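# Stack one keg upright and centred on the other

## Task

Put one keg standing upright on top of the other keg, centred on it.

## Robot and tools

Robots: six arms, arm1 to arm6. Each is an i2rt Big YAM carrying a five-fingered right hand with a wrist camera (armN_cam_wrist); cam_high is a fixed overview camera. Feet (base_link, scene frame, m): arm1 (+0.411,+0.464,+0.779), arm2 (+0.014,+0.476,+0.645), arm3 (-0.436,+0.528,+0.645), arm4 (-0.587,-0.222,+0.626), arm5 (+0.018,-0.456,+0.752), arm6 (+0.464,-0.528,+0.702). Each foot's own +x is its forward direction. A hand reaches about 1.07 m from the joint-1 axis. A loose object may occasionally get a brief push from outside.

Frames: every pose is in one scene frame, metres, origin on the floor, +z up. The hand point sits 0.045 m ahead of the palm. Its local +z runs along straightened fingers, +y leaves the palm face, +x crosses the palm away from the thumb. Printed hand positions can be off, more so when the arm is stretched. hand_target is the pose the currently held joint targets would give.

move: one argument object per arm (arm1..arm6), each optional, plus optional cameras. Inside an arm's object:
- joints: a dict keyed by joint name, absolute targets (not offsets). joint1_rad -2.879..2.879 (base yaw, + counter-clockwise from above, 0 points along the foot's +x); joint2_rad 0..3.141 (shoulder, 0 = upper arm back and level, + raises it forward); joint3_rad 0..3.019 (elbow, 0 folded, + opens); joint4_rad -1.692..1.57 (hand pitch, + tips fingers up); joint5_rad -1.57..1.57 (sideways, + to the arm's right); joint6_rad -2.094..2.094 (roll, + clockwise viewed from behind the hand). Hand keys, each -1..1: hand_little, hand_ring, hand_middle, hand_index, hand_thumb_bend (+1 straight, -1 curled), hand_thumb_turn (+1 beside palm, -1 opposite the fingers). Settings, no motion: hand_force_limit (-1..1, about 0 to 10 N at the fingertip, 15 N for thumb motors; starts at 0) and hand_speed (-0.96..1; near zero at -1, full at +0.48 and above; starts at -0.8).
- target: one list of 7 numbers [x, y, z, qw, qx, qy, qz], an absolute hand-point pose in the scene frame (m, unit quaternion). The hand moves in a straight line from its hand_target toward it. When target is present, joints may contain only the hand keys, or the call is refused.
- speed: top hand speed in m/s, 0.002..4.3, default 0.25; rotation is capped at twice this in rad/s.
- min_time_s: 0.1..8 s, the shortest duration for that arm's joint motions.
All motions in one call start together; paths of one call finish together and end after 10 s at most; no call exceeds 15 s. Paths ignore obstacles and other arms. The hand may lag, drift, or overshoot speed, especially near full extension. An omitted arm or joint may still be driving to its previous target. cameras: list of names, ["all"], or []; omitted means all on an empty move, else none. An empty move returns full state and images.

wait: seconds 0..10, plus cameras; commands nothing. zoom_image: camera and region [x0,y0,x1,y1] in pixels of that camera's latest image (origin top-left, at most 504x504). show_instructions: shows the reference pages. finished_scene: ends the scene for good; the kegs must stay stacked unaided.

Results: "move" lists which robots were commanded; "as last shown" marks an uncommanded robot whose status lines read "not commanded". "pictures" gives image order. hand and hand_target are poses. off_target: resting short of target (not a stop). time_out: a joint ran out of time; on_its_own shows the target it keeps pushing toward. "joint command not followed" or "pose unreachable": a safety check is withholding targets; not_followed means the hand target was dropped. Joint velocities are rad/s; "within noise" means the arm is still. Joint torques are total drive output, noisy and offset; numbers 3 and 4 wrap at ±28 N m. hand_stopped_by gives six words (little, ring, middle, index, thumb_bend, thumb_turn): moving, target, force, stalled or fault. *_load_n are fingertip loads in N, positive pushing open; a lost grip shows as load near 0. MOTOR HOT warns of heating; OVER-TEMPERATURE FAULT drops the arm for 30-60 s; afterwards resend targets marked limit_stop_at_motor_heat.

Gripping: a finger motor starts only when its target changes by 0.002 or more, then locks on arrival or when load reaches hand_force_limit. To grip harder, raise the limit and send a target more closed than the reading. For gentle grips use hand_speed -0.94 or lower. With the thumb turned fully in (-1) the hand wraps objects roughly 0.035-0.065 m thick. A bracket on the little-finger side of the wrist sticks out and can strike things.

Avoid: any firm press between two robots (ends the scene), including closing fingers on another robot's hand; hard hits on fixed or heavy objects; dropping kegs even a few mm, releasing them while moving, or letting them fall; large finger loads or fast swings with a load; joint-only moves that swing the hand wide; stretched or blocked arms that overheat. Arms do not stop on contact and keep pushing. If a move or wait in a reply is refused or hits a stop, later calls in that reply are skipped. Robots hold the last command while you think.

Each tool is called after ">>>" as name(argument=value, ...), one argument or row to a line, values as JSON.

Reference images:

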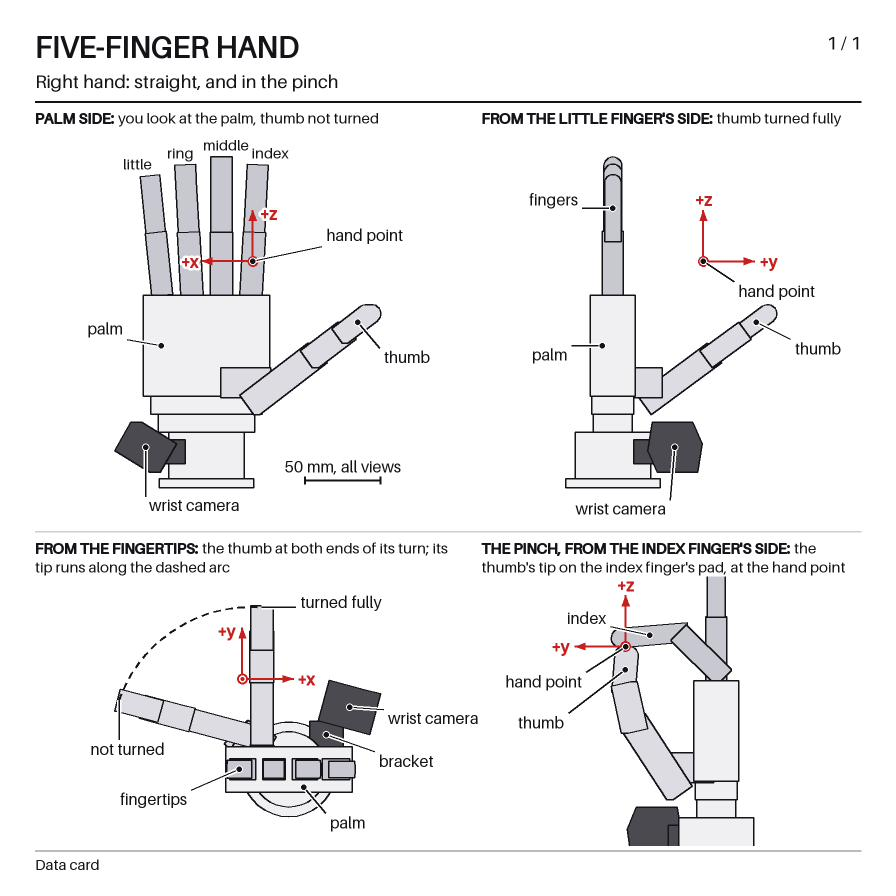

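## Session

>>> move(
)

Scene clock: 0.00 s.
Joint torques (N m): no reading
Heat: arm1: hottest joint3_rad 28 °C; arm2: hottest joint1_rad 32 °C; arm3: hottest joint2_rad 29 °C; arm4: hottest joint1_rad 32 °C; arm5: hottest joint4_rad 27 °C; arm6: hottest joint2_rad 28 °C.
Joint velocities: within noise
arm1.joint_positions: joint1_rad=+0.350 joint2_rad=+0.567 joint3_rad=+1.375 joint4_rad=-1.336 joint5_rad=+0.100 joint6_rad=-1.400 hand_little=+1.000 hand_ring=+1.000 hand_middle=+1.000 hand_index=+1.000 hand_thumb_turn=+1.000 hand_thumb_bend=+1.000 hand_force_limit=+0.000 hand_speed=-0.800
arm1.joint_status: not commanded
arm1.hand_stopped_by: target,target,target,target,target,target
arm1.little_load_n: 0.0
arm1.ring_load_n: 0.0
arm1.middle_load_n: 0.0
arm1.index_load_n: 0.0
arm1.thumb_bend_load_n: 0.0
arm1.thumb_turn_load_n: 0.5
arm1.hand: x=+0.3920 y=+0.2451 z=+1.2798 quat_wxyz=(+0.307, +0.620, -0.603, +0.396) (m; scene frame)
arm1.hand_target: x=+0.3916 y=+0.2469 z=+1.2868 quat_wxyz=(+0.311, +0.617, -0.601, +0.402) (m; scene frame)
arm1.hand_status: not commanded
arm2.joint_positions: joint1_rad=-0.250 joint2_rad=+0.617 joint3_rad=+1.465 joint4_rad=-1.466 joint5_rad=-0.150 joint6_rad=-1.050 hand_little=+1.000 hand_ring=+1.000 hand_middle=+1.000 hand_index=+1.000 hand_thumb_turn=+1.000 hand_thumb_bend=+1.000 hand_force_limit=+0.000 hand_speed=-0.800
arm2.joint_status: not commanded
arm2.hand_stopped_by: target,target,target,target,target,target
arm2.little_load_n: 0.0
arm2.ring_load_n: 0.0
arm2.middle_load_n: 0.0
arm2.index_load_n: 0.0
arm2.thumb_bend_load_n: 0.0
arm2.thumb_turn_load_n: 0.0
arm2.hand: x=-0.0174 y=+0.2803 z=+1.1309 quat_wxyz=(+0.187, +0.435, -0.774, +0.419) (m; scene frame)
arm2.hand_target: x=-0.0174 y=+0.2809 z=+1.1398 quat_wxyz=(+0.193, +0.433, -0.770, +0.428) (m; scene frame)
arm2.hand_status: not commanded
arm3.joint_positions: joint1_rad=+0.150 joint2_rad=+0.607 joint3_rad=+1.465 joint4_rad=-1.236 joint5_rad=+0.200 joint6_rad=-0.950 hand_little=+1.000 hand_ring=+1.000 hand_middle=+1.000 hand_index=+1.000 hand_thumb_turn=+1.000 hand_thumb_bend=+1.000 hand_force_limit=+0.000 hand_speed=-0.800
arm3.joint_status: not commanded
arm3.hand_stopped_by: target,target,target,target,target,target
arm3.little_load_n: 0.0
arm3.ring_load_n: 0.0
arm3.middle_load_n: 0.0
arm3.index_load_n: 0.0
arm3.thumb_bend_load_n: 0.0
arm3.thumb_turn_load_n: 0.0
arm3.hand: x=-0.5114 y=+0.3085 z=+1.1831 quat_wxyz=(+0.328, +0.322, -0.762, +0.456) (m; scene frame)
arm3.hand_target: x=-0.5115 y=+0.3107 z=+1.1910 quat_wxyz=(+0.331, +0.319, -0.758, +0.464) (m; scene frame)
arm3.hand_status: not commanded
arm4.joint_positions: joint1_rad=-0.400 joint2_rad=+0.547 joint3_rad=+1.325 joint4_rad=-1.416 joint5_rad=-0.050 joint6_rad=-1.450 hand_little=+1.000 hand_ring=+1.000 hand_middle=+1.000 hand_index=+1.000 hand_thumb_turn=+1.000 hand_thumb_bend=+1.000 hand_force_limit=+0.000 hand_speed=-0.800
arm4.joint_status: not commanded
arm4.hand_stopped_by: target,target,target,target,target,target
arm4.little_load_n: 0.0
arm4.ring_load_n: 0.0
arm4.middle_load_n: -0.5
arm4.index_load_n: 0.0
arm4.thumb_bend_load_n: 0.0
arm4.thumb_turn_load_n: 0.0
arm4.hand: x=-0.3904 y=-0.1555 z=+1.0879 quat_wxyz=(-0.169, +0.870, +0.202, +0.416) (m; scene frame)
arm4.hand_target: x=-0.3903 y=-0.1555 z=+1.0994 quat_wxyz=(-0.173, +0.864, +0.201, +0.428) (m; scene frame)
arm4.hand_status: not commanded
arm5.joint_positions: joint1_rad=+0.300 joint2_rad=+0.617 joint3_rad=+1.465 joint4_rad=-1.186 joint5_rad=+0.250 joint6_rad=-1.150 hand_little=+1.000 hand_ring=+1.000 hand_middle=+1.000 hand_index=+1.000 hand_thumb_turn=+1.000 hand_thumb_bend=+1.000 hand_force_limit=+0.000 hand_speed=-0.800
arm5.joint_status: not commanded
arm5.hand_stopped_by: target,target,target,target,target,target
arm5.little_load_n: 0.0
arm5.ring_load_n: 0.0
arm5.middle_load_n: 0.0
arm5.index_load_n: 0.0
arm5.thumb_bend_load_n: -0.5
arm5.thumb_turn_load_n: 0.0
arm5.hand: x=+0.0934 y=-0.2279 z=+1.3105 quat_wxyz=(-0.443, +0.704, +0.404, +0.380) (m; scene frame)
arm5.hand_target: x=+0.0936 y=-0.2300 z=+1.3185 quat_wxyz=(-0.450, +0.700, +0.400, +0.383) (m; scene frame)
arm5.hand_status: not commanded
arm6.joint_positions: joint1_rad=-0.100 joint2_rad=+0.557 joint3_rad=+1.325 joint4_rad=-1.516 joint5_rad=-0.200 joint6_rad=-0.950 hand_little=+1.000 hand_ring=+1.000 hand_middle=+1.000 hand_index=+1.000 hand_thumb_turn=+1.000 hand_thumb_bend=+1.000 hand_force_limit=+0.000 hand_speed=-0.800
arm6.joint_status: not commanded
arm6.hand_stopped_by: target,target,target,target,target,target
arm6.little_load_n: 0.0
arm6.ring_load_n: 0.0
arm6.middle_load_n: 0.0
arm6.index_load_n: 0.0
arm6.thumb_bend_load_n: 0.0
arm6.thumb_turn_load_n: 0.0
arm6.hand: x=+0.4369 y=-0.3659 z=+1.1294 quat_wxyz=(-0.406, +0.760, +0.501, +0.075) (m; scene frame)
arm6.hand_target: x=+0.4370 y=-0.3663 z=+1.1363 quat_wxyz=(-0.414, +0.757, +0.500, +0.079) (m; scene frame)
arm6.hand_status: not commanded
pictures: arm1_cam_wrist, arm2_cam_wrist, arm3_cam_wrist, arm4_cam_wrist, arm5_cam_wrist, arm6_cam_wrist, cam_high

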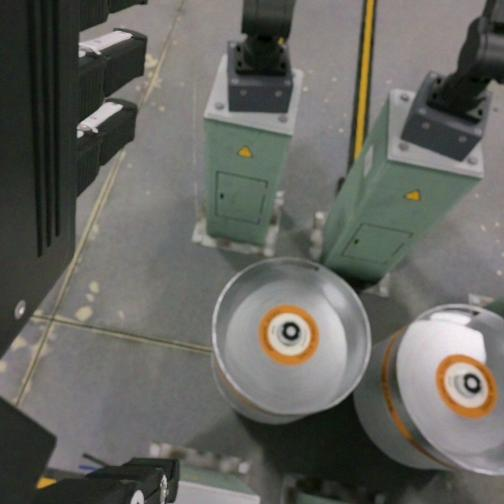

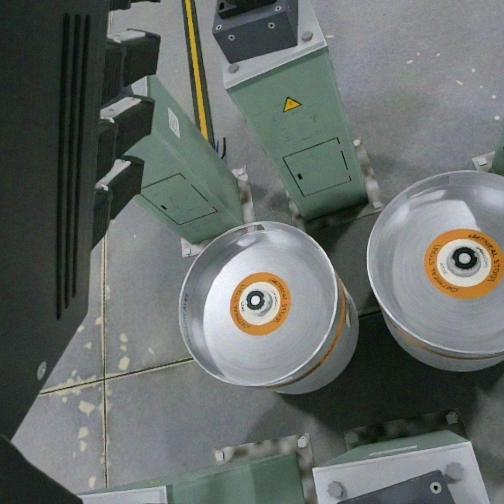

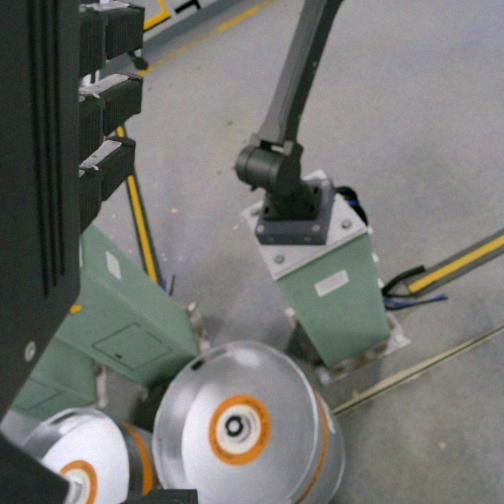

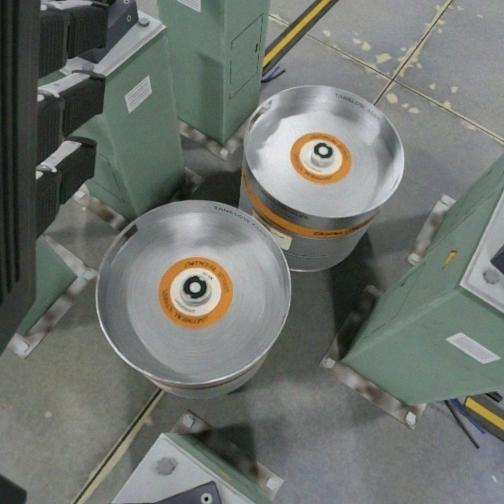

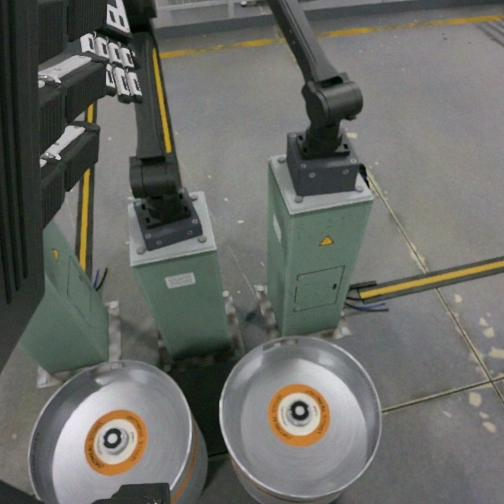

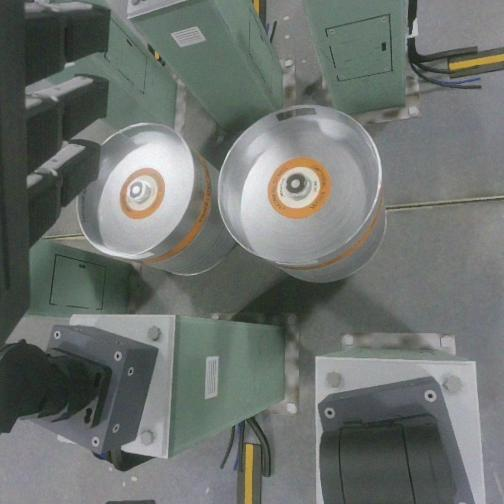

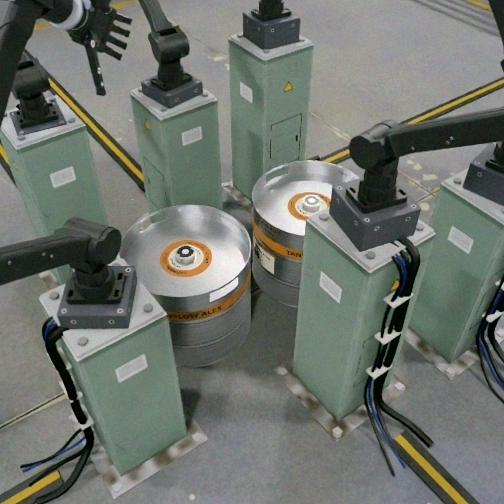

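>>> zoom_image(
  camera="cam_high",
  region=[100, 140, 400, 380],
)

>>> zoom_image(
  camera="arm4_cam_wrist",
  region=[80, 60, 420, 400],
)

>>> zoom_image(
  camera="arm2_cam_wrist",
  region=[160, 150, 504, 420],
)

>>> zoom_image(
  camera="arm6_cam_wrist",
  region=[60, 80, 420, 300],
)

Scaled by 1.680.

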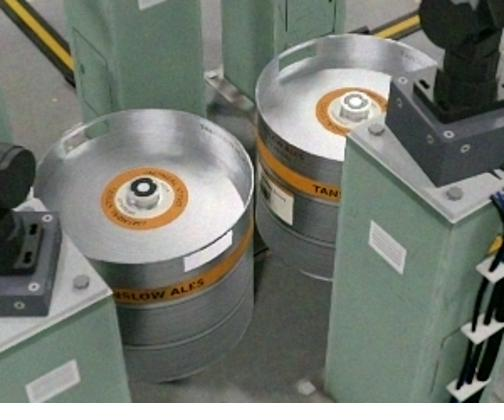

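Scaled by 1.482.

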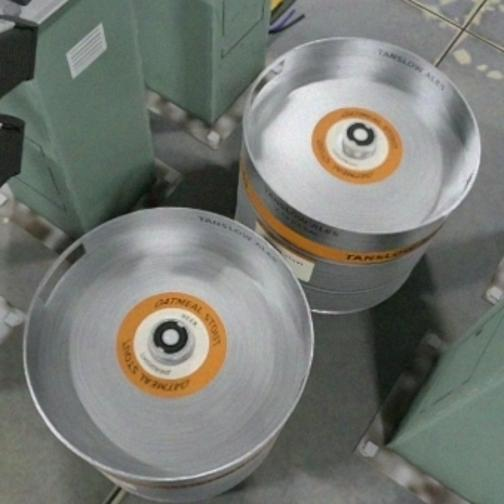

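Scaled by 1.465.

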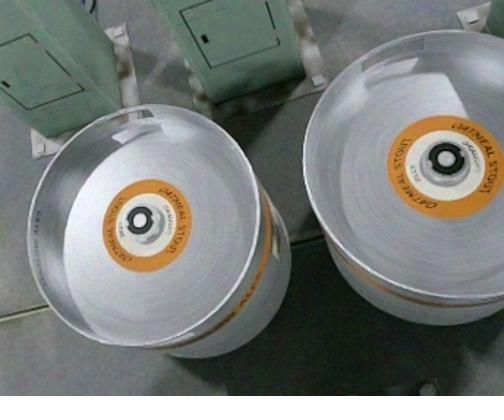

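Scaled by 1.400.

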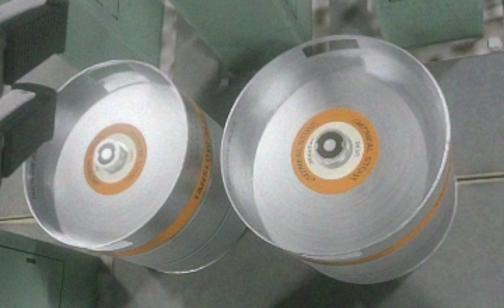

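>>> move(
  arm2={"target": [-0.19, 0.20, 0.85, 0.0, 0.0, 1.0, 0.0]},
  arm5={"target": [-0.24, -0.10, 0.85, 0.0, 1.0, 0.0, 0.0]},
  cameras=["arm2_cam_wrist", "arm5_cam_wrist", "arm4_cam_wrist", "cam_high"],
)

Scene clock: 258.67 s.
Joint torques (N m): arm1=[0.09 3.84 9.1 2.02 0.15 -0.04] | arm2=[0.15 -11.87 12.31 0.32 0.08 0.1] | arm3=[-1.79 1.44 9.98 2.11 -0.09 -0.04] | arm4=[0.03 4.78 8.64 1.94 0.06 0.01] | arm5=[-0.03 -10.93 7.41 0.28 0.14 -0.04] | arm6=[-0.97 3.19 9.88 2.19 -0.13 -0.02]
Heat: arm1: hottest joint3_rad 33 °C; arm2: hottest joint3_rad 32 °C; arm3: hottest joint3_rad 38 °C; arm4: hottest joint3_rad 32 °C; arm5: hottest joint3_rad 28 °C; arm6: hottest joint3_rad 34 °C.
move: arm2 off_target; arm5 not_followed
Joint velocities: within noise
arm1, arm3, arm4, arm6: as last shown
arm1.thumb_turn_load_n: 0.0
arm2.joint_positions: joint1_rad=-0.747 joint2_rad=+1.393 joint3_rad=+1.269 joint4_rad=-1.469 joint5_rad=+0.001 joint6_rad=-0.617 hand_little=+1.000 hand_ring=+1.000 hand_middle=+1.000 hand_index=+1.000 hand_thumb_turn=+1.000 hand_thumb_bend=+1.000 hand_force_limit=+0.000 hand_speed=-0.800
arm2.joint_status: not commanded
arm2.hand_stopped_by: target,target,target,target,target,target
arm2.little_load_n: 0.0
arm2.ring_load_n: 0.0
arm2.middle_load_n: 0.0
arm2.index_load_n: 0.0
arm2.thumb_bend_load_n: 0.0
arm2.thumb_turn_load_n: 0.0
arm2.hand: x=-0.1801 y=+0.2085 z=+0.8423 quat_wxyz=(-0.011, +0.011, -1.000, -0.013)
arm2.hand_target: x=-0.1898 y=+0.2004 z=+0.8501 quat_wxyz=(+0.000, +0.000, -1.000, +0.000)
arm2.hand_status: off_target (0.015 m and 2.3 deg from the pose sent, 0.339 m and 78.5 deg at the start)
arm3.ring_load_n: -0.5
arm4.middle_load_n: 0.0
arm5.joint_positions: joint1_rad=+0.745 joint2_rad=+1.522 joint3_rad=+1.268 joint4_rad=-1.270 joint5_rad=+0.094 joint6_rad=+0.411 hand_little=+1.000 hand_ring=+1.000 hand_middle=+1.000 hand_index=+1.000 hand_thumb_turn=+1.000 hand_thumb_bend=+1.000 hand_force_limit=+0.000 hand_speed=-0.800
arm5.joint_status: not commanded
arm5.hand_stopped_by: target,target,target,target,target,target
arm5.little_load_n: 0.0
arm5.ring_load_n: 0.5
arm5.middle_load_n: 0.0
arm5.index_load_n: 0.0
arm5.thumb_bend_load_n: 0.0
arm5.thumb_turn_load_n: -0.5
arm5.on_its_own: joint1_rad is held at +0.745, not at its first target +0.300; joint2_rad is held at +1.522, not at its first target +0.616; joint3_rad is held at +1.269, not at its first target +1.479; joint4_rad is held at -1.270, not at its first target -1.182; joint5_rad is held at +0.094, not at its first target +0.250; joint6_rad is held at +0.411, not at its first target -1.150
arm5.hand: x=-0.2147 y=-0.1170 z=+0.8969 quat_wxyz=(-0.045, +0.997, +0.053, +0.028)
arm5.hand_target: x=-0.2147 y=-0.1170 z=+0.8969 quat_wxyz=(-0.045, +0.997, +0.053, +0.028)
arm5.hand_status: not_followed (0.056 m and 8.6 deg from the pose sent, 0.583 m and 90.5 deg at the start)
pictures: arm2_cam_wrist, arm4_cam_wrist, arm5_cam_wrist, cam_high
pose unreachable (arm5 arm): on one or more control steps of this call this arm could not follow its commanded pose, so it was not sent that pose on those steps. On the call's last step it was still not sent that pose. It may still have moved: this result reports where it is.
cause: moving toward the commanded pose would bring a part of the arm too close to another arm (the arm2 arm, along the way the arms are being sent, or toward where that arm still pushes).
arm2_cam_wrist: T_world_to_cam=[[-0.2479, 0.96878, -0.00387, -0.23731], [0.84143, 0.21729, 0.49476, -0.30402], [0.48015, 0.1194, -0.86902, 0.91277]] pos_world=[-0.24128, 0.18698, 0.94272]
arm5_cam_wrist: T_world_to_cam=[[0.31692, -0.94843, 0.00681, -0.05298], [-0.83616, -0.276, 0.47398, -0.63909], [-0.44766, -0.15591, -0.88051, 0.78436]] pos_world=[-0.16646, -0.10435, 0.99391]

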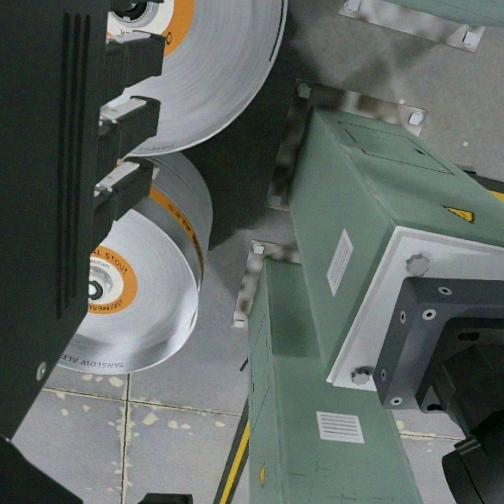

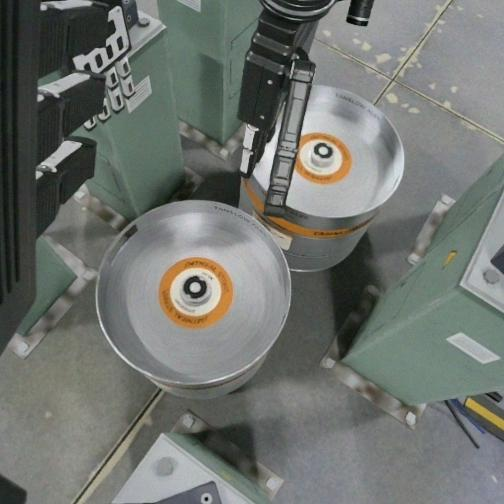

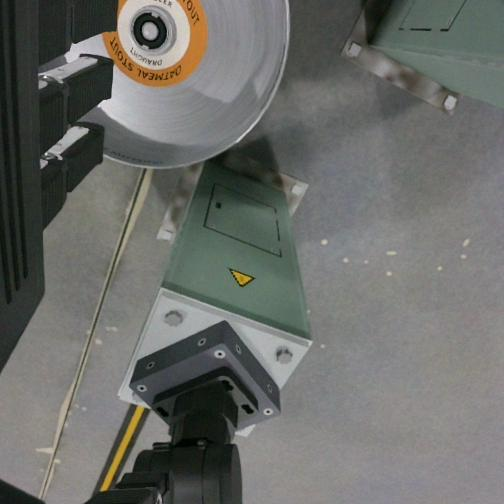

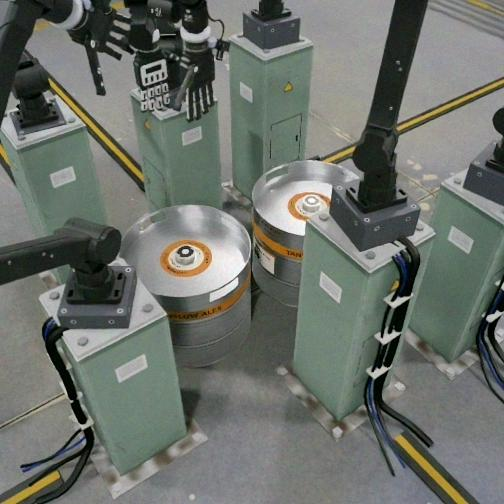

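>>> move(
  arm5={"target": [-0.24, -0.10, 0.85, 0.0, 1.0, 0.0, 0.0]},
  cameras=["arm2_cam_wrist", "arm5_cam_wrist"],
)

Scene clock: 269.30 s.
Joint torques (N m): arm1=[-0.03 3.84 9.18 2.02 0.16 -0.03] | arm2=[0.15 -11.81 12.31 0.29 0.07 0.09] | arm3=[-1.67 1.38 9.98 2.11 -0.09 -0.04] | arm4=[0.03 4.66 8.64 1.94 0.06 0.01] | arm5=[-0.09 -11.34 7.24 0.17 0.17 -0.06] | arm6=[-0.85 3.37 9.88 2.06 -0.15 -0.02]
Heat: arm1: hottest joint3_rad 33 °C; arm2: hottest joint3_rad 33 °C; arm3: hottest joint3_rad 38 °C; arm4: hottest joint3_rad 33 °C; arm5: hottest joint3_rad 28 °C; arm6: hottest joint3_rad 34 °C.
move: arm5 not_followed
Joint velocities: within noise
arm1, arm3, arm4, arm6: as last shown
arm2.joint_positions: joint1_rad=-0.747 joint2_rad=+1.393 joint3_rad=+1.269 joint4_rad=-1.469 joint5_rad=+0.001 joint6_rad=-0.617 hand_little=+1.000 hand_ring=+1.000 hand_middle=+1.000 hand_index=+1.000 hand_thumb_turn=+1.000 hand_thumb_bend=+1.000 hand_force_limit=+0.000 hand_speed=-0.800
arm2.joint_status: not commanded
arm2.hand_stopped_by: target,target,target,target,target,target
arm2.little_load_n: -0.5
arm2.ring_load_n: 0.0
arm2.middle_load_n: 0.0
arm2.index_load_n: 0.0
arm2.thumb_bend_load_n: 0.0
arm2.thumb_turn_load_n: 0.0
arm2.hand: x=-0.1800 y=+0.2085 z=+0.8423 quat_wxyz=(-0.011, +0.011, -1.000, -0.013)
arm2.hand_target: x=-0.1898 y=+0.2004 z=+0.8501 quat_wxyz=(+0.000, +0.000, -1.000, +0.000)
arm2.hand_status: not commanded
arm5.joint_positions: joint1_rad=+0.745 joint2_rad=+1.549 joint3_rad=+1.268 joint4_rad=-1.247 joint5_rad=+0.049 joint6_rad=+0.439 hand_little=+1.000 hand_ring=+1.000 hand_middle=+1.000 hand_index=+1.000 hand_thumb_turn=+1.000 hand_thumb_bend=+1.000 hand_force_limit=+0.000 hand_speed=-0.800
arm5.joint_status: not commanded
arm5.hand_stopped_by: target,target,target,target,target,target
arm5.little_load_n: 0.0
arm5.ring_load_n: 0.0
arm5.middle_load_n: 0.0
arm5.index_load_n: 0.0
arm5.thumb_bend_load_n: -0.5
arm5.thumb_turn_load_n: 0.0
arm5.on_its_own: joint1_rad is held at +0.745, not at its first target +0.300; joint2_rad is held at +1.544, not at its first target +0.616; joint3_rad is held at +1.269, not at its first target +1.479; joint4_rad is held at -1.254, not at its first target -1.182; joint5_rad is held at +0.053, not at its first target +0.250; joint6_rad is held at +0.433, not at its first target -1.150
arm5.hand: x=-0.2273 y=-0.1152 z=+0.8874 quat_wxyz=(-0.033, +0.999, +0.040, +0.009)
arm5.hand_target: x=-0.2255 y=-0.1164 z=+0.8894 quat_wxyz=(-0.033, +0.998, +0.043, +0.011)
arm5.hand_status: not_followed (0.042 m and 6.0 deg from the pose sent, 0.056 m and 8.6 deg at the start)
arm6.ring_load_n: -0.5
pose unreachable (arm5 arm): on one or more control steps of this call this arm could not follow its commanded pose, so it was not sent that pose on those steps. On the call's last step it was still not sent that pose. It may still have moved: this result reports where it is.
cause: moving toward the commanded pose would bring a part of the arm too close to another arm (the arm2 arm, where that arm stood when this arm was held).
arm2_cam_wrist: T_world_to_cam=[[-0.24714, 0.96897, -0.00377, -0.23725], [0.84162, 0.21658, 0.49473, -0.30382], [0.4802, 0.11909, -0.86904, 0.91285]] pos_world=[-0.24128, 0.18697, 0.94272]
arm5_cam_wrist: T_world_to_cam=[[0.29283, -0.95599, 0.01854, -0.06396], [-0.82367, -0.24235, 0.51267, -0.67227], [-0.48561, -0.1654, -0.85838, 0.74128]] pos_world=[-0.17503, -0.10147, 0.98214]

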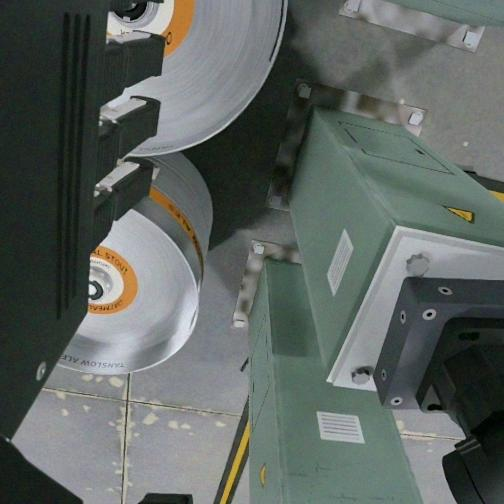

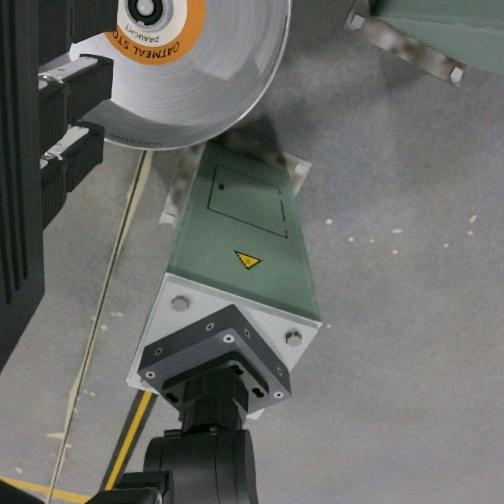

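>>> move(
  arm2={"target": [-0.19, 0.27, 0.62, 0.0, 0.0, 1.0, 0.0]},
  arm5={"target": [-0.24, -0.21, 0.62, 0.0, 1.0, 0.0, 0.0]},
  cameras=["arm2_cam_wrist", "arm5_cam_wrist", "arm4_cam_wrist", "arm3_cam_wrist", "cam_high"],
)

Scene clock: 280.00 s.
Joint torques (N m): arm1=[-0.03 3.72 9.21 1.99 0.13 -0.03] | arm2=[-0.03 -10.34 6.67 0.54 0 -0.13] | arm3=[-1.67 1.61 9.95 2.13 -0.09 -0.02] | arm4=[0.03 4.6 8.62 1.95 0.06 0.01] | arm5=[0.67 -10.4 3.84 0.75 -0.16 0.08] | arm6=[-1.26 3.14 9.88 2.07 -0.14 -0.03]
Heat: arm1: hottest joint3_rad 34 °C; arm2: hottest joint3_rad 34 °C; arm3: hottest joint3_rad 38 °C; arm4: hottest joint3_rad 33 °C; arm5: hottest joint3_rad 28 °C; arm6: hottest joint3_rad 34 °C.
move: arm2 done; arm5 done
Joint velocities: within noise
arm1, arm3, arm4, arm6: as last shown
arm2.joint_positions: joint1_rad=-0.861 joint2_rad=+1.520 joint3_rad=+0.775 joint4_rad=-0.808 joint5_rad=+0.001 joint6_rad=-0.710 hand_little=+1.000 hand_ring=+1.000 hand_middle=+1.000 hand_index=+1.000 hand_thumb_turn=+1.000 hand_thumb_bend=+1.000 hand_force_limit=+0.000 hand_speed=-0.800
arm2.joint_status: not commanded
arm2.hand_stopped_by: target,target,target,target,target,target
arm2.little_load_n: 0.0
arm2.ring_load_n: 0.0
arm2.middle_load_n: 0.0
arm2.index_load_n: 0.0
arm2.thumb_bend_load_n: 0.0
arm2.thumb_turn_load_n: 0.0
arm2.hand: x=-0.1872 y=+0.2661 z=+0.6252 quat_wxyz=(+0.001, +0.001, -1.000, +0.003)
arm2.hand_target: x=-0.1899 y=+0.2700 z=+0.6201 quat_wxyz=(+0.000, +0.000, -1.000, +0.000)
arm2.hand_status: done (0.007 m and 0.4 deg from the pose sent, 0.231 m and 2.3 deg at the start)
arm3.ring_load_n: 0.0
arm5.joint_positions: joint1_rad=+0.852 joint2_rad=+1.869 joint3_rad=+0.801 joint4_rad=-0.509 joint5_rad=+0.005 joint6_rad=+0.631 hand_little=+1.000 hand_ring=+1.000 hand_middle=+1.000 hand_index=+1.000 hand_thumb_turn=+1.000 hand_thumb_bend=+1.000 hand_force_limit=+0.000 hand_speed=-0.800
arm5.joint_status: not commanded
arm5.hand_stopped_by: target,target,target,target,target,target
arm5.little_load_n: 0.0
arm5.ring_load_n: 0.0
arm5.middle_load_n: 0.0
arm5.index_load_n: 0.0
arm5.thumb_bend_load_n: 0.0
arm5.thumb_turn_load_n: 0.0
arm5.hand: x=-0.2362 y=-0.2070 z=+0.6238 quat_wxyz=(-0.001, +1.000, -0.002, +0.001)
arm5.hand_target: x=-0.2399 y=-0.2100 z=+0.6201 quat_wxyz=(+0.000, +1.000, +0.000, +0.000)
arm5.hand_status: done (0.006 m and 0.3 deg from the pose sent, 0.284 m and 6.0 deg at the start)
arm6.ring_load_n: 0.0
pictures: arm2_cam_wrist, arm3_cam_wrist, arm4_cam_wrist, arm5_cam_wrist, cam_high
arm2_cam_wrist: T_world_to_cam=[[-0.22822, 0.9732, -0.02844, -0.27777], [0.85794, 0.21483, 0.46667, -0.18189], [0.46027, 0.0821, -0.88397, 0.73621]] pos_world=[-0.24619, 0.24895, 0.72777]
arm5_cam_wrist: T_world_to_cam=[[0.21307, -0.97414, 0.07517, -0.20215], [-0.83108, -0.14025, 0.53818, -0.56331], [-0.51372, -0.17714, -0.83947, 0.47464]] pos_world=[-0.18125, -0.19185, 0.71681]

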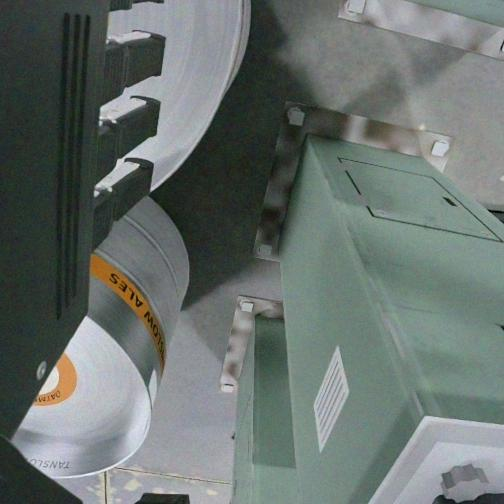

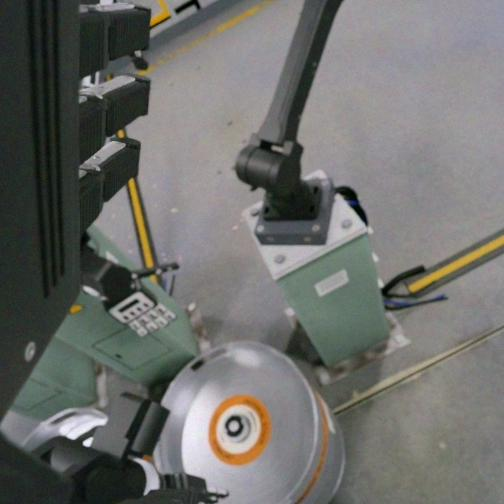

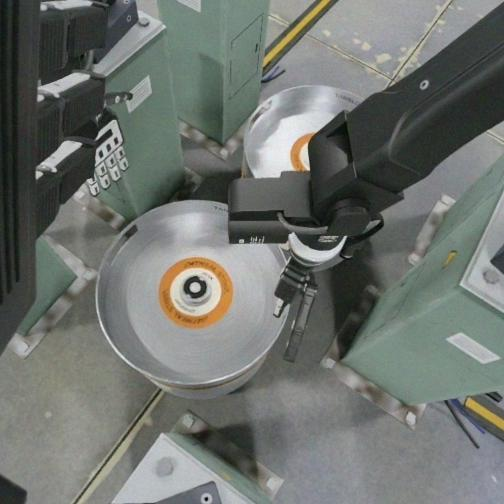

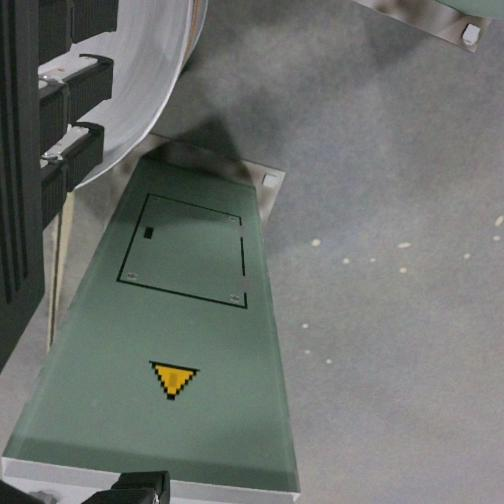

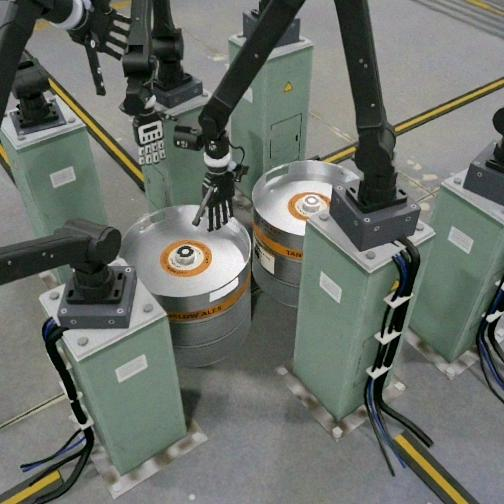

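>>> zoom_image(
  camera="cam_high",
  region=[110, 190, 270, 350],
)

>>> zoom_image(
  camera="arm4_cam_wrist",
  region=[90, 190, 300, 400],
)

>>> zoom_image(
  camera="arm3_cam_wrist",
  region=[130, 320, 360, 504],
)

Scaled by 3.150.

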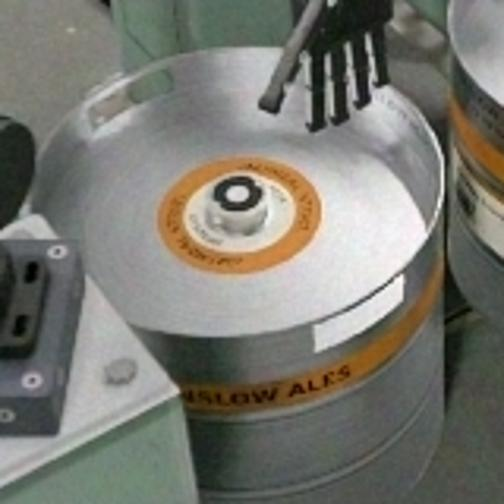

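Scaled by 2.400.

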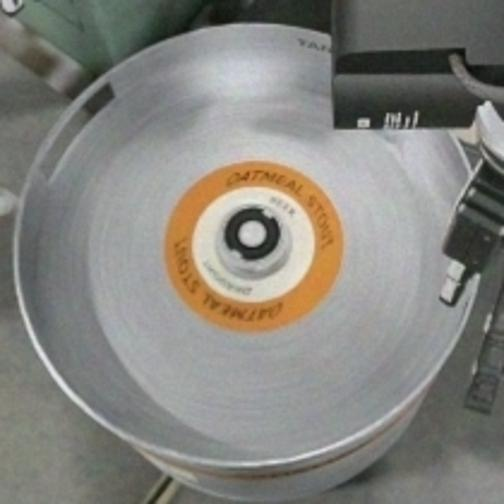

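Scaled by 2.191.

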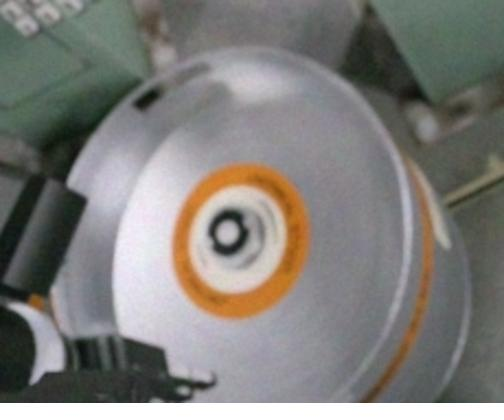

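>>> move(
  arm2={"target": [-0.194, 0.213, 0.46, 0.0, -0.0253, 0.9997, 0.0], "joints": {"hand_speed": 0.0, "hand_little": -0.25, "hand_ring": -0.25, "hand_middle": -0.25, "hand_index": -0.25, "hand_thumb_turn": -1.0}},
  arm5={"target": [-0.2445, -0.135, 0.46, 0.0, 0.9997, 0.0253, 0.0], "joints": {"hand_speed": 0.0, "hand_little": -0.25, "hand_ring": -0.25, "hand_middle": -0.25, "hand_index": -0.25, "hand_thumb_turn": -1.0}},
  cameras=["arm2_cam_wrist", "arm5_cam_wrist", "arm4_cam_wrist", "arm3_cam_wrist", "cam_high"],
)

Scene clock: 380.57 s.
Joint torques (N m): arm1=[0.09 4.01 9.14 2.02 0.16 -0.03] | arm2=[1.67 -13.63 5.59 0.46 0.06 0.09] | arm3=[-1.67 1.32 9.98 2.11 -0.08 -0.02] | arm4=[0.09 4.6 8.59 1.87 0.07 0.02] | arm5=[-0.67 -13.86 3.4 0.49 -0.11 -0.05] | arm6=[-1.2 2.96 9.88 2.1 -0.14 -0.03]
Heat: arm1: hottest joint3_rad 34 °C; arm2: hottest joint1_rad 30 °C; arm3: hottest joint3_rad 39 °C; arm4: hottest joint3_rad 33 °C; arm5: hottest joint2_rad 27 °C; arm6: hottest joint3_rad 34 °C.
move: arm2 off_target; arm5 done
Joint velocities: within noise
arm1, arm3, arm4, arm6: as last shown
arm1.index_load_n: -0.5
arm2.joint_positions: joint1_rad=-0.790 joint2_rad=+2.013 joint3_rad=+0.840 joint4_rad=-0.401 joint5_rad=+0.001 joint6_rad=-0.690 hand_little=-0.250 hand_ring=-0.250 hand_middle=-0.250 hand_index=-0.250 hand_thumb_turn=-1.000 hand_thumb_bend=+1.000 hand_force_limit=+0.000 hand_speed=+0.000
arm2.joint_status: all done
arm2.hand_stopped_by: target,target,target,target,target,target
arm2.little_load_n: 0.5
arm2.ring_load_n: 0.5
arm2.middle_load_n: 0.0
arm2.index_load_n: 0.0
arm2.thumb_bend_load_n: -0.5
arm2.thumb_turn_load_n: 0.0
arm2.hand: x=-0.1905 y=+0.2242 z=+0.4643 quat_wxyz=(-0.006, +0.025, -1.000, -0.005)
arm2.hand_target: x=-0.1938 y=+0.2132 z=+0.4603 quat_wxyz=(+0.000, +0.025, -1.000, +0.000)
arm2.hand_status: off_target (0.012 m and 0.9 deg from the pose sent, 0.174 m and 2.8 deg at the start)
arm4.middle_load_n: -0.5
arm5.joint_positions: joint1_rad=+0.783 joint2_rad=+2.373 joint3_rad=+1.077 joint4_rad=-0.291 joint5_rad=+0.005 joint6_rad=+0.506 hand_little=-0.250 hand_ring=-0.250 hand_middle=-0.250 hand_index=-0.250 hand_thumb_turn=-1.000 hand_thumb_bend=+1.000 hand_force_limit=+0.000 hand_speed=+0.000
arm5.joint_status: all done
arm5.hand_stopped_by: target,target,target,target,target,target
arm5.little_load_n: 0.0
arm5.ring_load_n: 0.0
arm5.middle_load_n: 0.0
arm5.index_load_n: 0.0
arm5.thumb_bend_load_n: 0.0
arm5.thumb_turn_load_n: 0.0
arm5.hand: x=-0.2439 y=-0.1422 z=+0.4642 quat_wxyz=(+0.003, +1.000, +0.026, +0.003)
arm5.hand_target: x=-0.2444 y=-0.1351 z=+0.4600 quat_wxyz=(+0.000, +1.000, +0.025, +0.000)
arm5.hand_status: done (0.008 m and 0.5 deg from the pose sent, 0.179 m and 3.1 deg at the start)
arm6.little_load_n: 0.5
pictures: arm2_cam_wrist, arm3_cam_wrist, arm4_cam_wrist, arm5_cam_wrist, cam_high
arm2_cam_wrist: T_world_to_cam=[[-0.27591, 0.96105, -0.0161, -0.25443], [0.8398, 0.24918, 0.48233, -0.11332], [0.46756, 0.11956, -0.87584, 0.58828]] pos_world=[-0.25009, 0.20243, 0.5658]
arm5_cam_wrist: T_world_to_cam=[[0.26663, -0.96005, 0.08493, -0.11486], [-0.82469, -0.18166, 0.53562, -0.47778], [-0.49879, -0.21285, -0.84018, 0.34701]] pos_world=[-0.19031, -0.12321, 0.55721]

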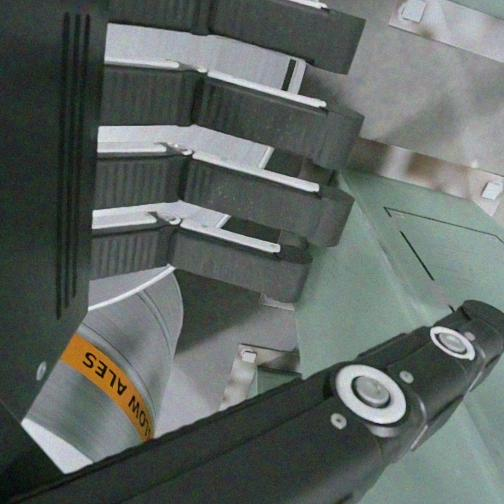

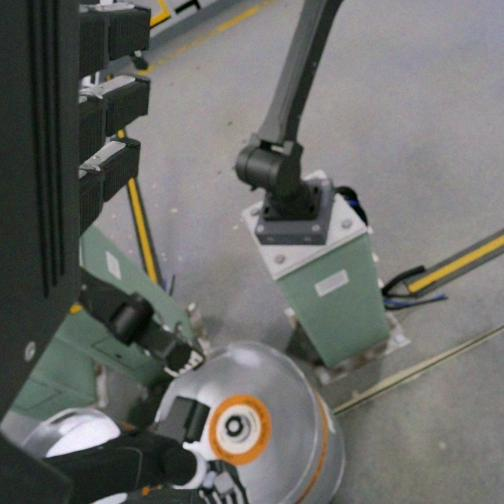

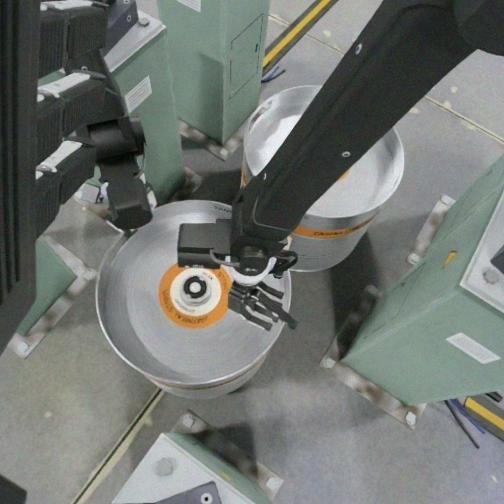

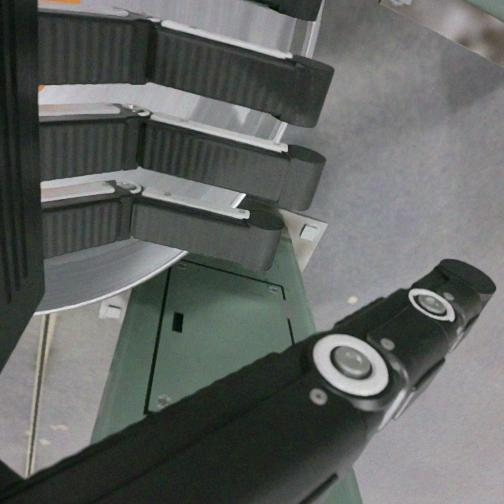

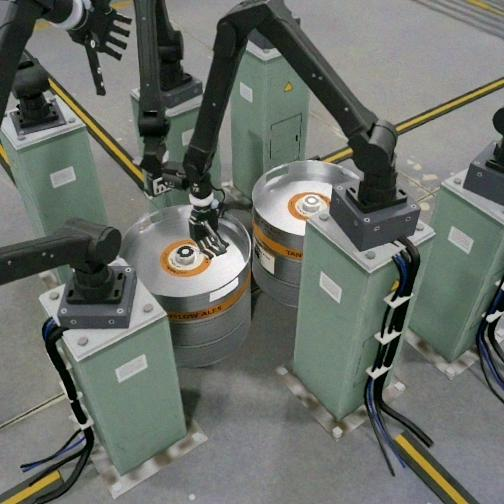

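>>> zoom_image(
  camera="arm2_cam_wrist",
  region=[80, 0, 400, 320],
)

>>> zoom_image(
  camera="arm5_cam_wrist",
  region=[30, 0, 350, 320],
)

>>> zoom_image(
  camera="cam_high",
  region=[110, 150, 270, 310],
)

Scaled by 1.575.

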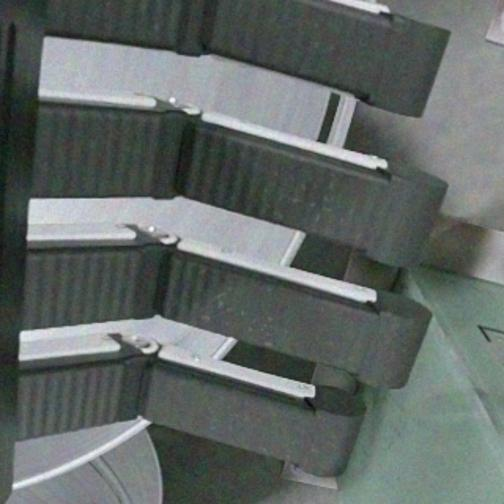

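Scaled by 1.575.

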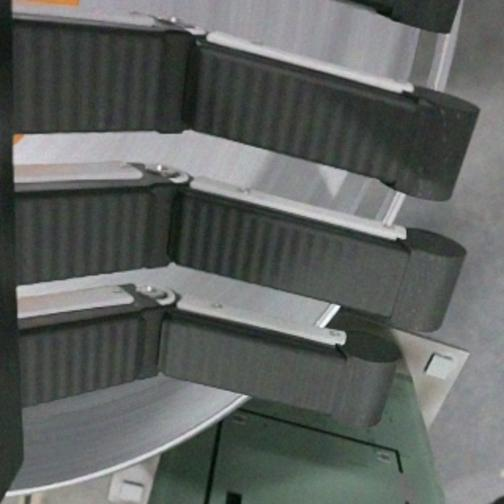

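Scaled by 3.150.

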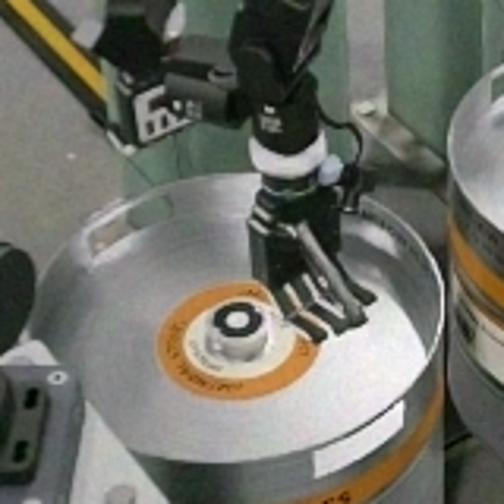

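>>> move(
  arm2={"target": [-0.23, 0.155, 0.46, 0.0, -0.0253, 0.9997, 0.0]},
  arm5={"target": [-0.2445, -0.25, 0.5, 0.0, 0.9997, 0.0253, 0.0]},
  cameras=["arm2_cam_wrist", "arm3_cam_wrist"],
)

>>> zoom_image(
  camera="arm2_cam_wrist",
  region=[180, 0, 500, 320],
)

Scene clock: 423.77 s.
Joint torques (N m): arm1=[-0.03 3.9 9.11 1.98 0.15 -0.04] | arm2=[1.85 -15.91 7.04 -0.21 0.08 0.09] | arm3=[-1.67 1.32 9.96 2.11 -0.09 -0.04] | arm4=[-0.03 4.6 8.65 1.92 0.06 0.02] | arm5=[0.44 -12.75 0.83 0.61 0.08 0.07] | arm6=[-0.73 2.96 9.85 2.03 -0.11 -0.04]
Heat: arm1: hottest joint3_rad 34 °C; arm2: hottest joint1_rad 30 °C; arm3: hottest joint3_rad 39 °C; arm4: hottest joint3_rad 33 °C; arm5: hottest joint2_rad 27 °C; arm6: hottest joint3_rad 34 °C.
move: arm2 done; arm5 done
Joint velocities: within noise
arm1, arm3, arm4, arm6: as last shown
arm1.index_load_n: 0.0
arm2.joint_positions: joint1_rad=-0.781 joint2_rad=+2.098 joint3_rad=+1.044 joint4_rad=-0.505 joint5_rad=+0.001 joint6_rad=-0.679 hand_little=-0.250 hand_ring=-0.250 hand_middle=-0.250 hand_index=-0.250 hand_thumb_turn=-1.000 hand_thumb_bend=+1.000 hand_force_limit=+0.000 hand_speed=+0.000
arm2.joint_status: not commanded
arm2.hand_stopped_by: target,target,target,target,target,target
arm2.little_load_n: 0.5
arm2.ring_load_n: 0.0
arm2.middle_load_n: 0.0
arm2.index_load_n: 0.0
arm2.thumb_bend_load_n: 0.0
arm2.thumb_turn_load_n: 0.0
arm2.hand: x=-0.2292 y=+0.1646 z=+0.4625 quat_wxyz=(-0.001, +0.025, -1.000, +0.001)
arm2.hand_target: x=-0.2298 y=+0.1551 z=+0.4601 quat_wxyz=(+0.000, +0.025, -1.000, +0.000)
arm2.hand_status: done (0.010 m and 0.1 deg from the pose sent, 0.080 m and 0.9 deg at the start)
arm4.middle_load_n: 0.0
arm4.thumb_bend_load_n: -0.5
arm5.joint_positions: joint1_rad=+0.937 joint2_rad=+2.225 joint3_rad=+0.789 joint4_rad=-0.155 joint5_rad=-0.001 joint6_rad=+0.661 hand_little=-0.250 hand_ring=-0.250 hand_middle=-0.250 hand_index=-0.250 hand_thumb_turn=-1.000 hand_thumb_bend=+1.000 hand_force_limit=+0.000 hand_speed=+0.000
arm5.joint_status: not commanded
arm5.hand_stopped_by: target,target,target,target,target,target
arm5.little_load_n: 0.0
arm5.ring_load_n: 0.0
arm5.middle_load_n: 0.0
arm5.index_load_n: 0.0
arm5.thumb_bend_load_n: 0.0
arm5.thumb_turn_load_n: 0.0
arm5.hand: x=-0.2417 y=-0.2501 z=+0.4979 quat_wxyz=(+0.006, +1.000, +0.025, +0.003)
arm5.hand_target: x=-0.2444 y=-0.2501 z=+0.4999 quat_wxyz=(+0.000, +1.000, +0.025, +0.000)
arm5.hand_status: done (0.003 m and 0.7 deg from the pose sent, 0.114 m and 0.5 deg at the start)
arm6.little_load_n: 0.0
arm2_cam_wrist: T_world_to_cam=[[-0.27491, 0.96113, -0.02568, -0.20316], [0.84452, 0.25415, 0.47138, -0.0598], [0.45959, 0.1079, -0.88156, 0.6145]] pos_world=[-0.28776, 0.14416, 0.56468]

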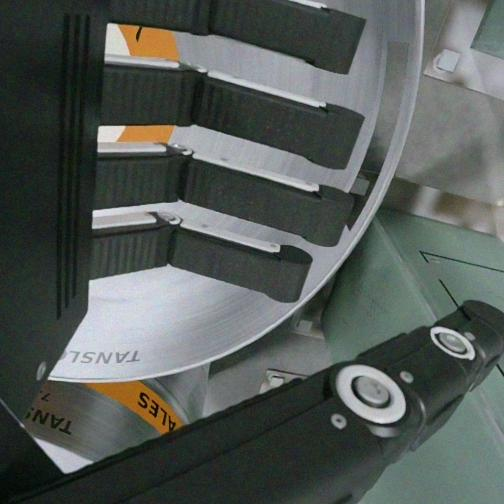

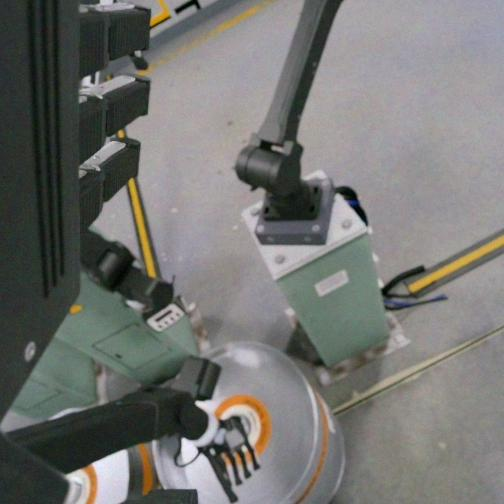

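Scaled by 1.575.

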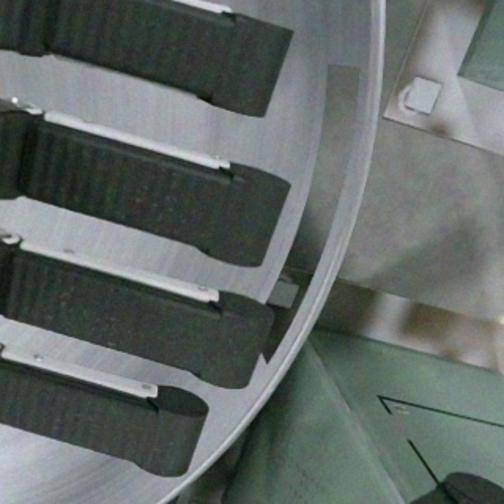

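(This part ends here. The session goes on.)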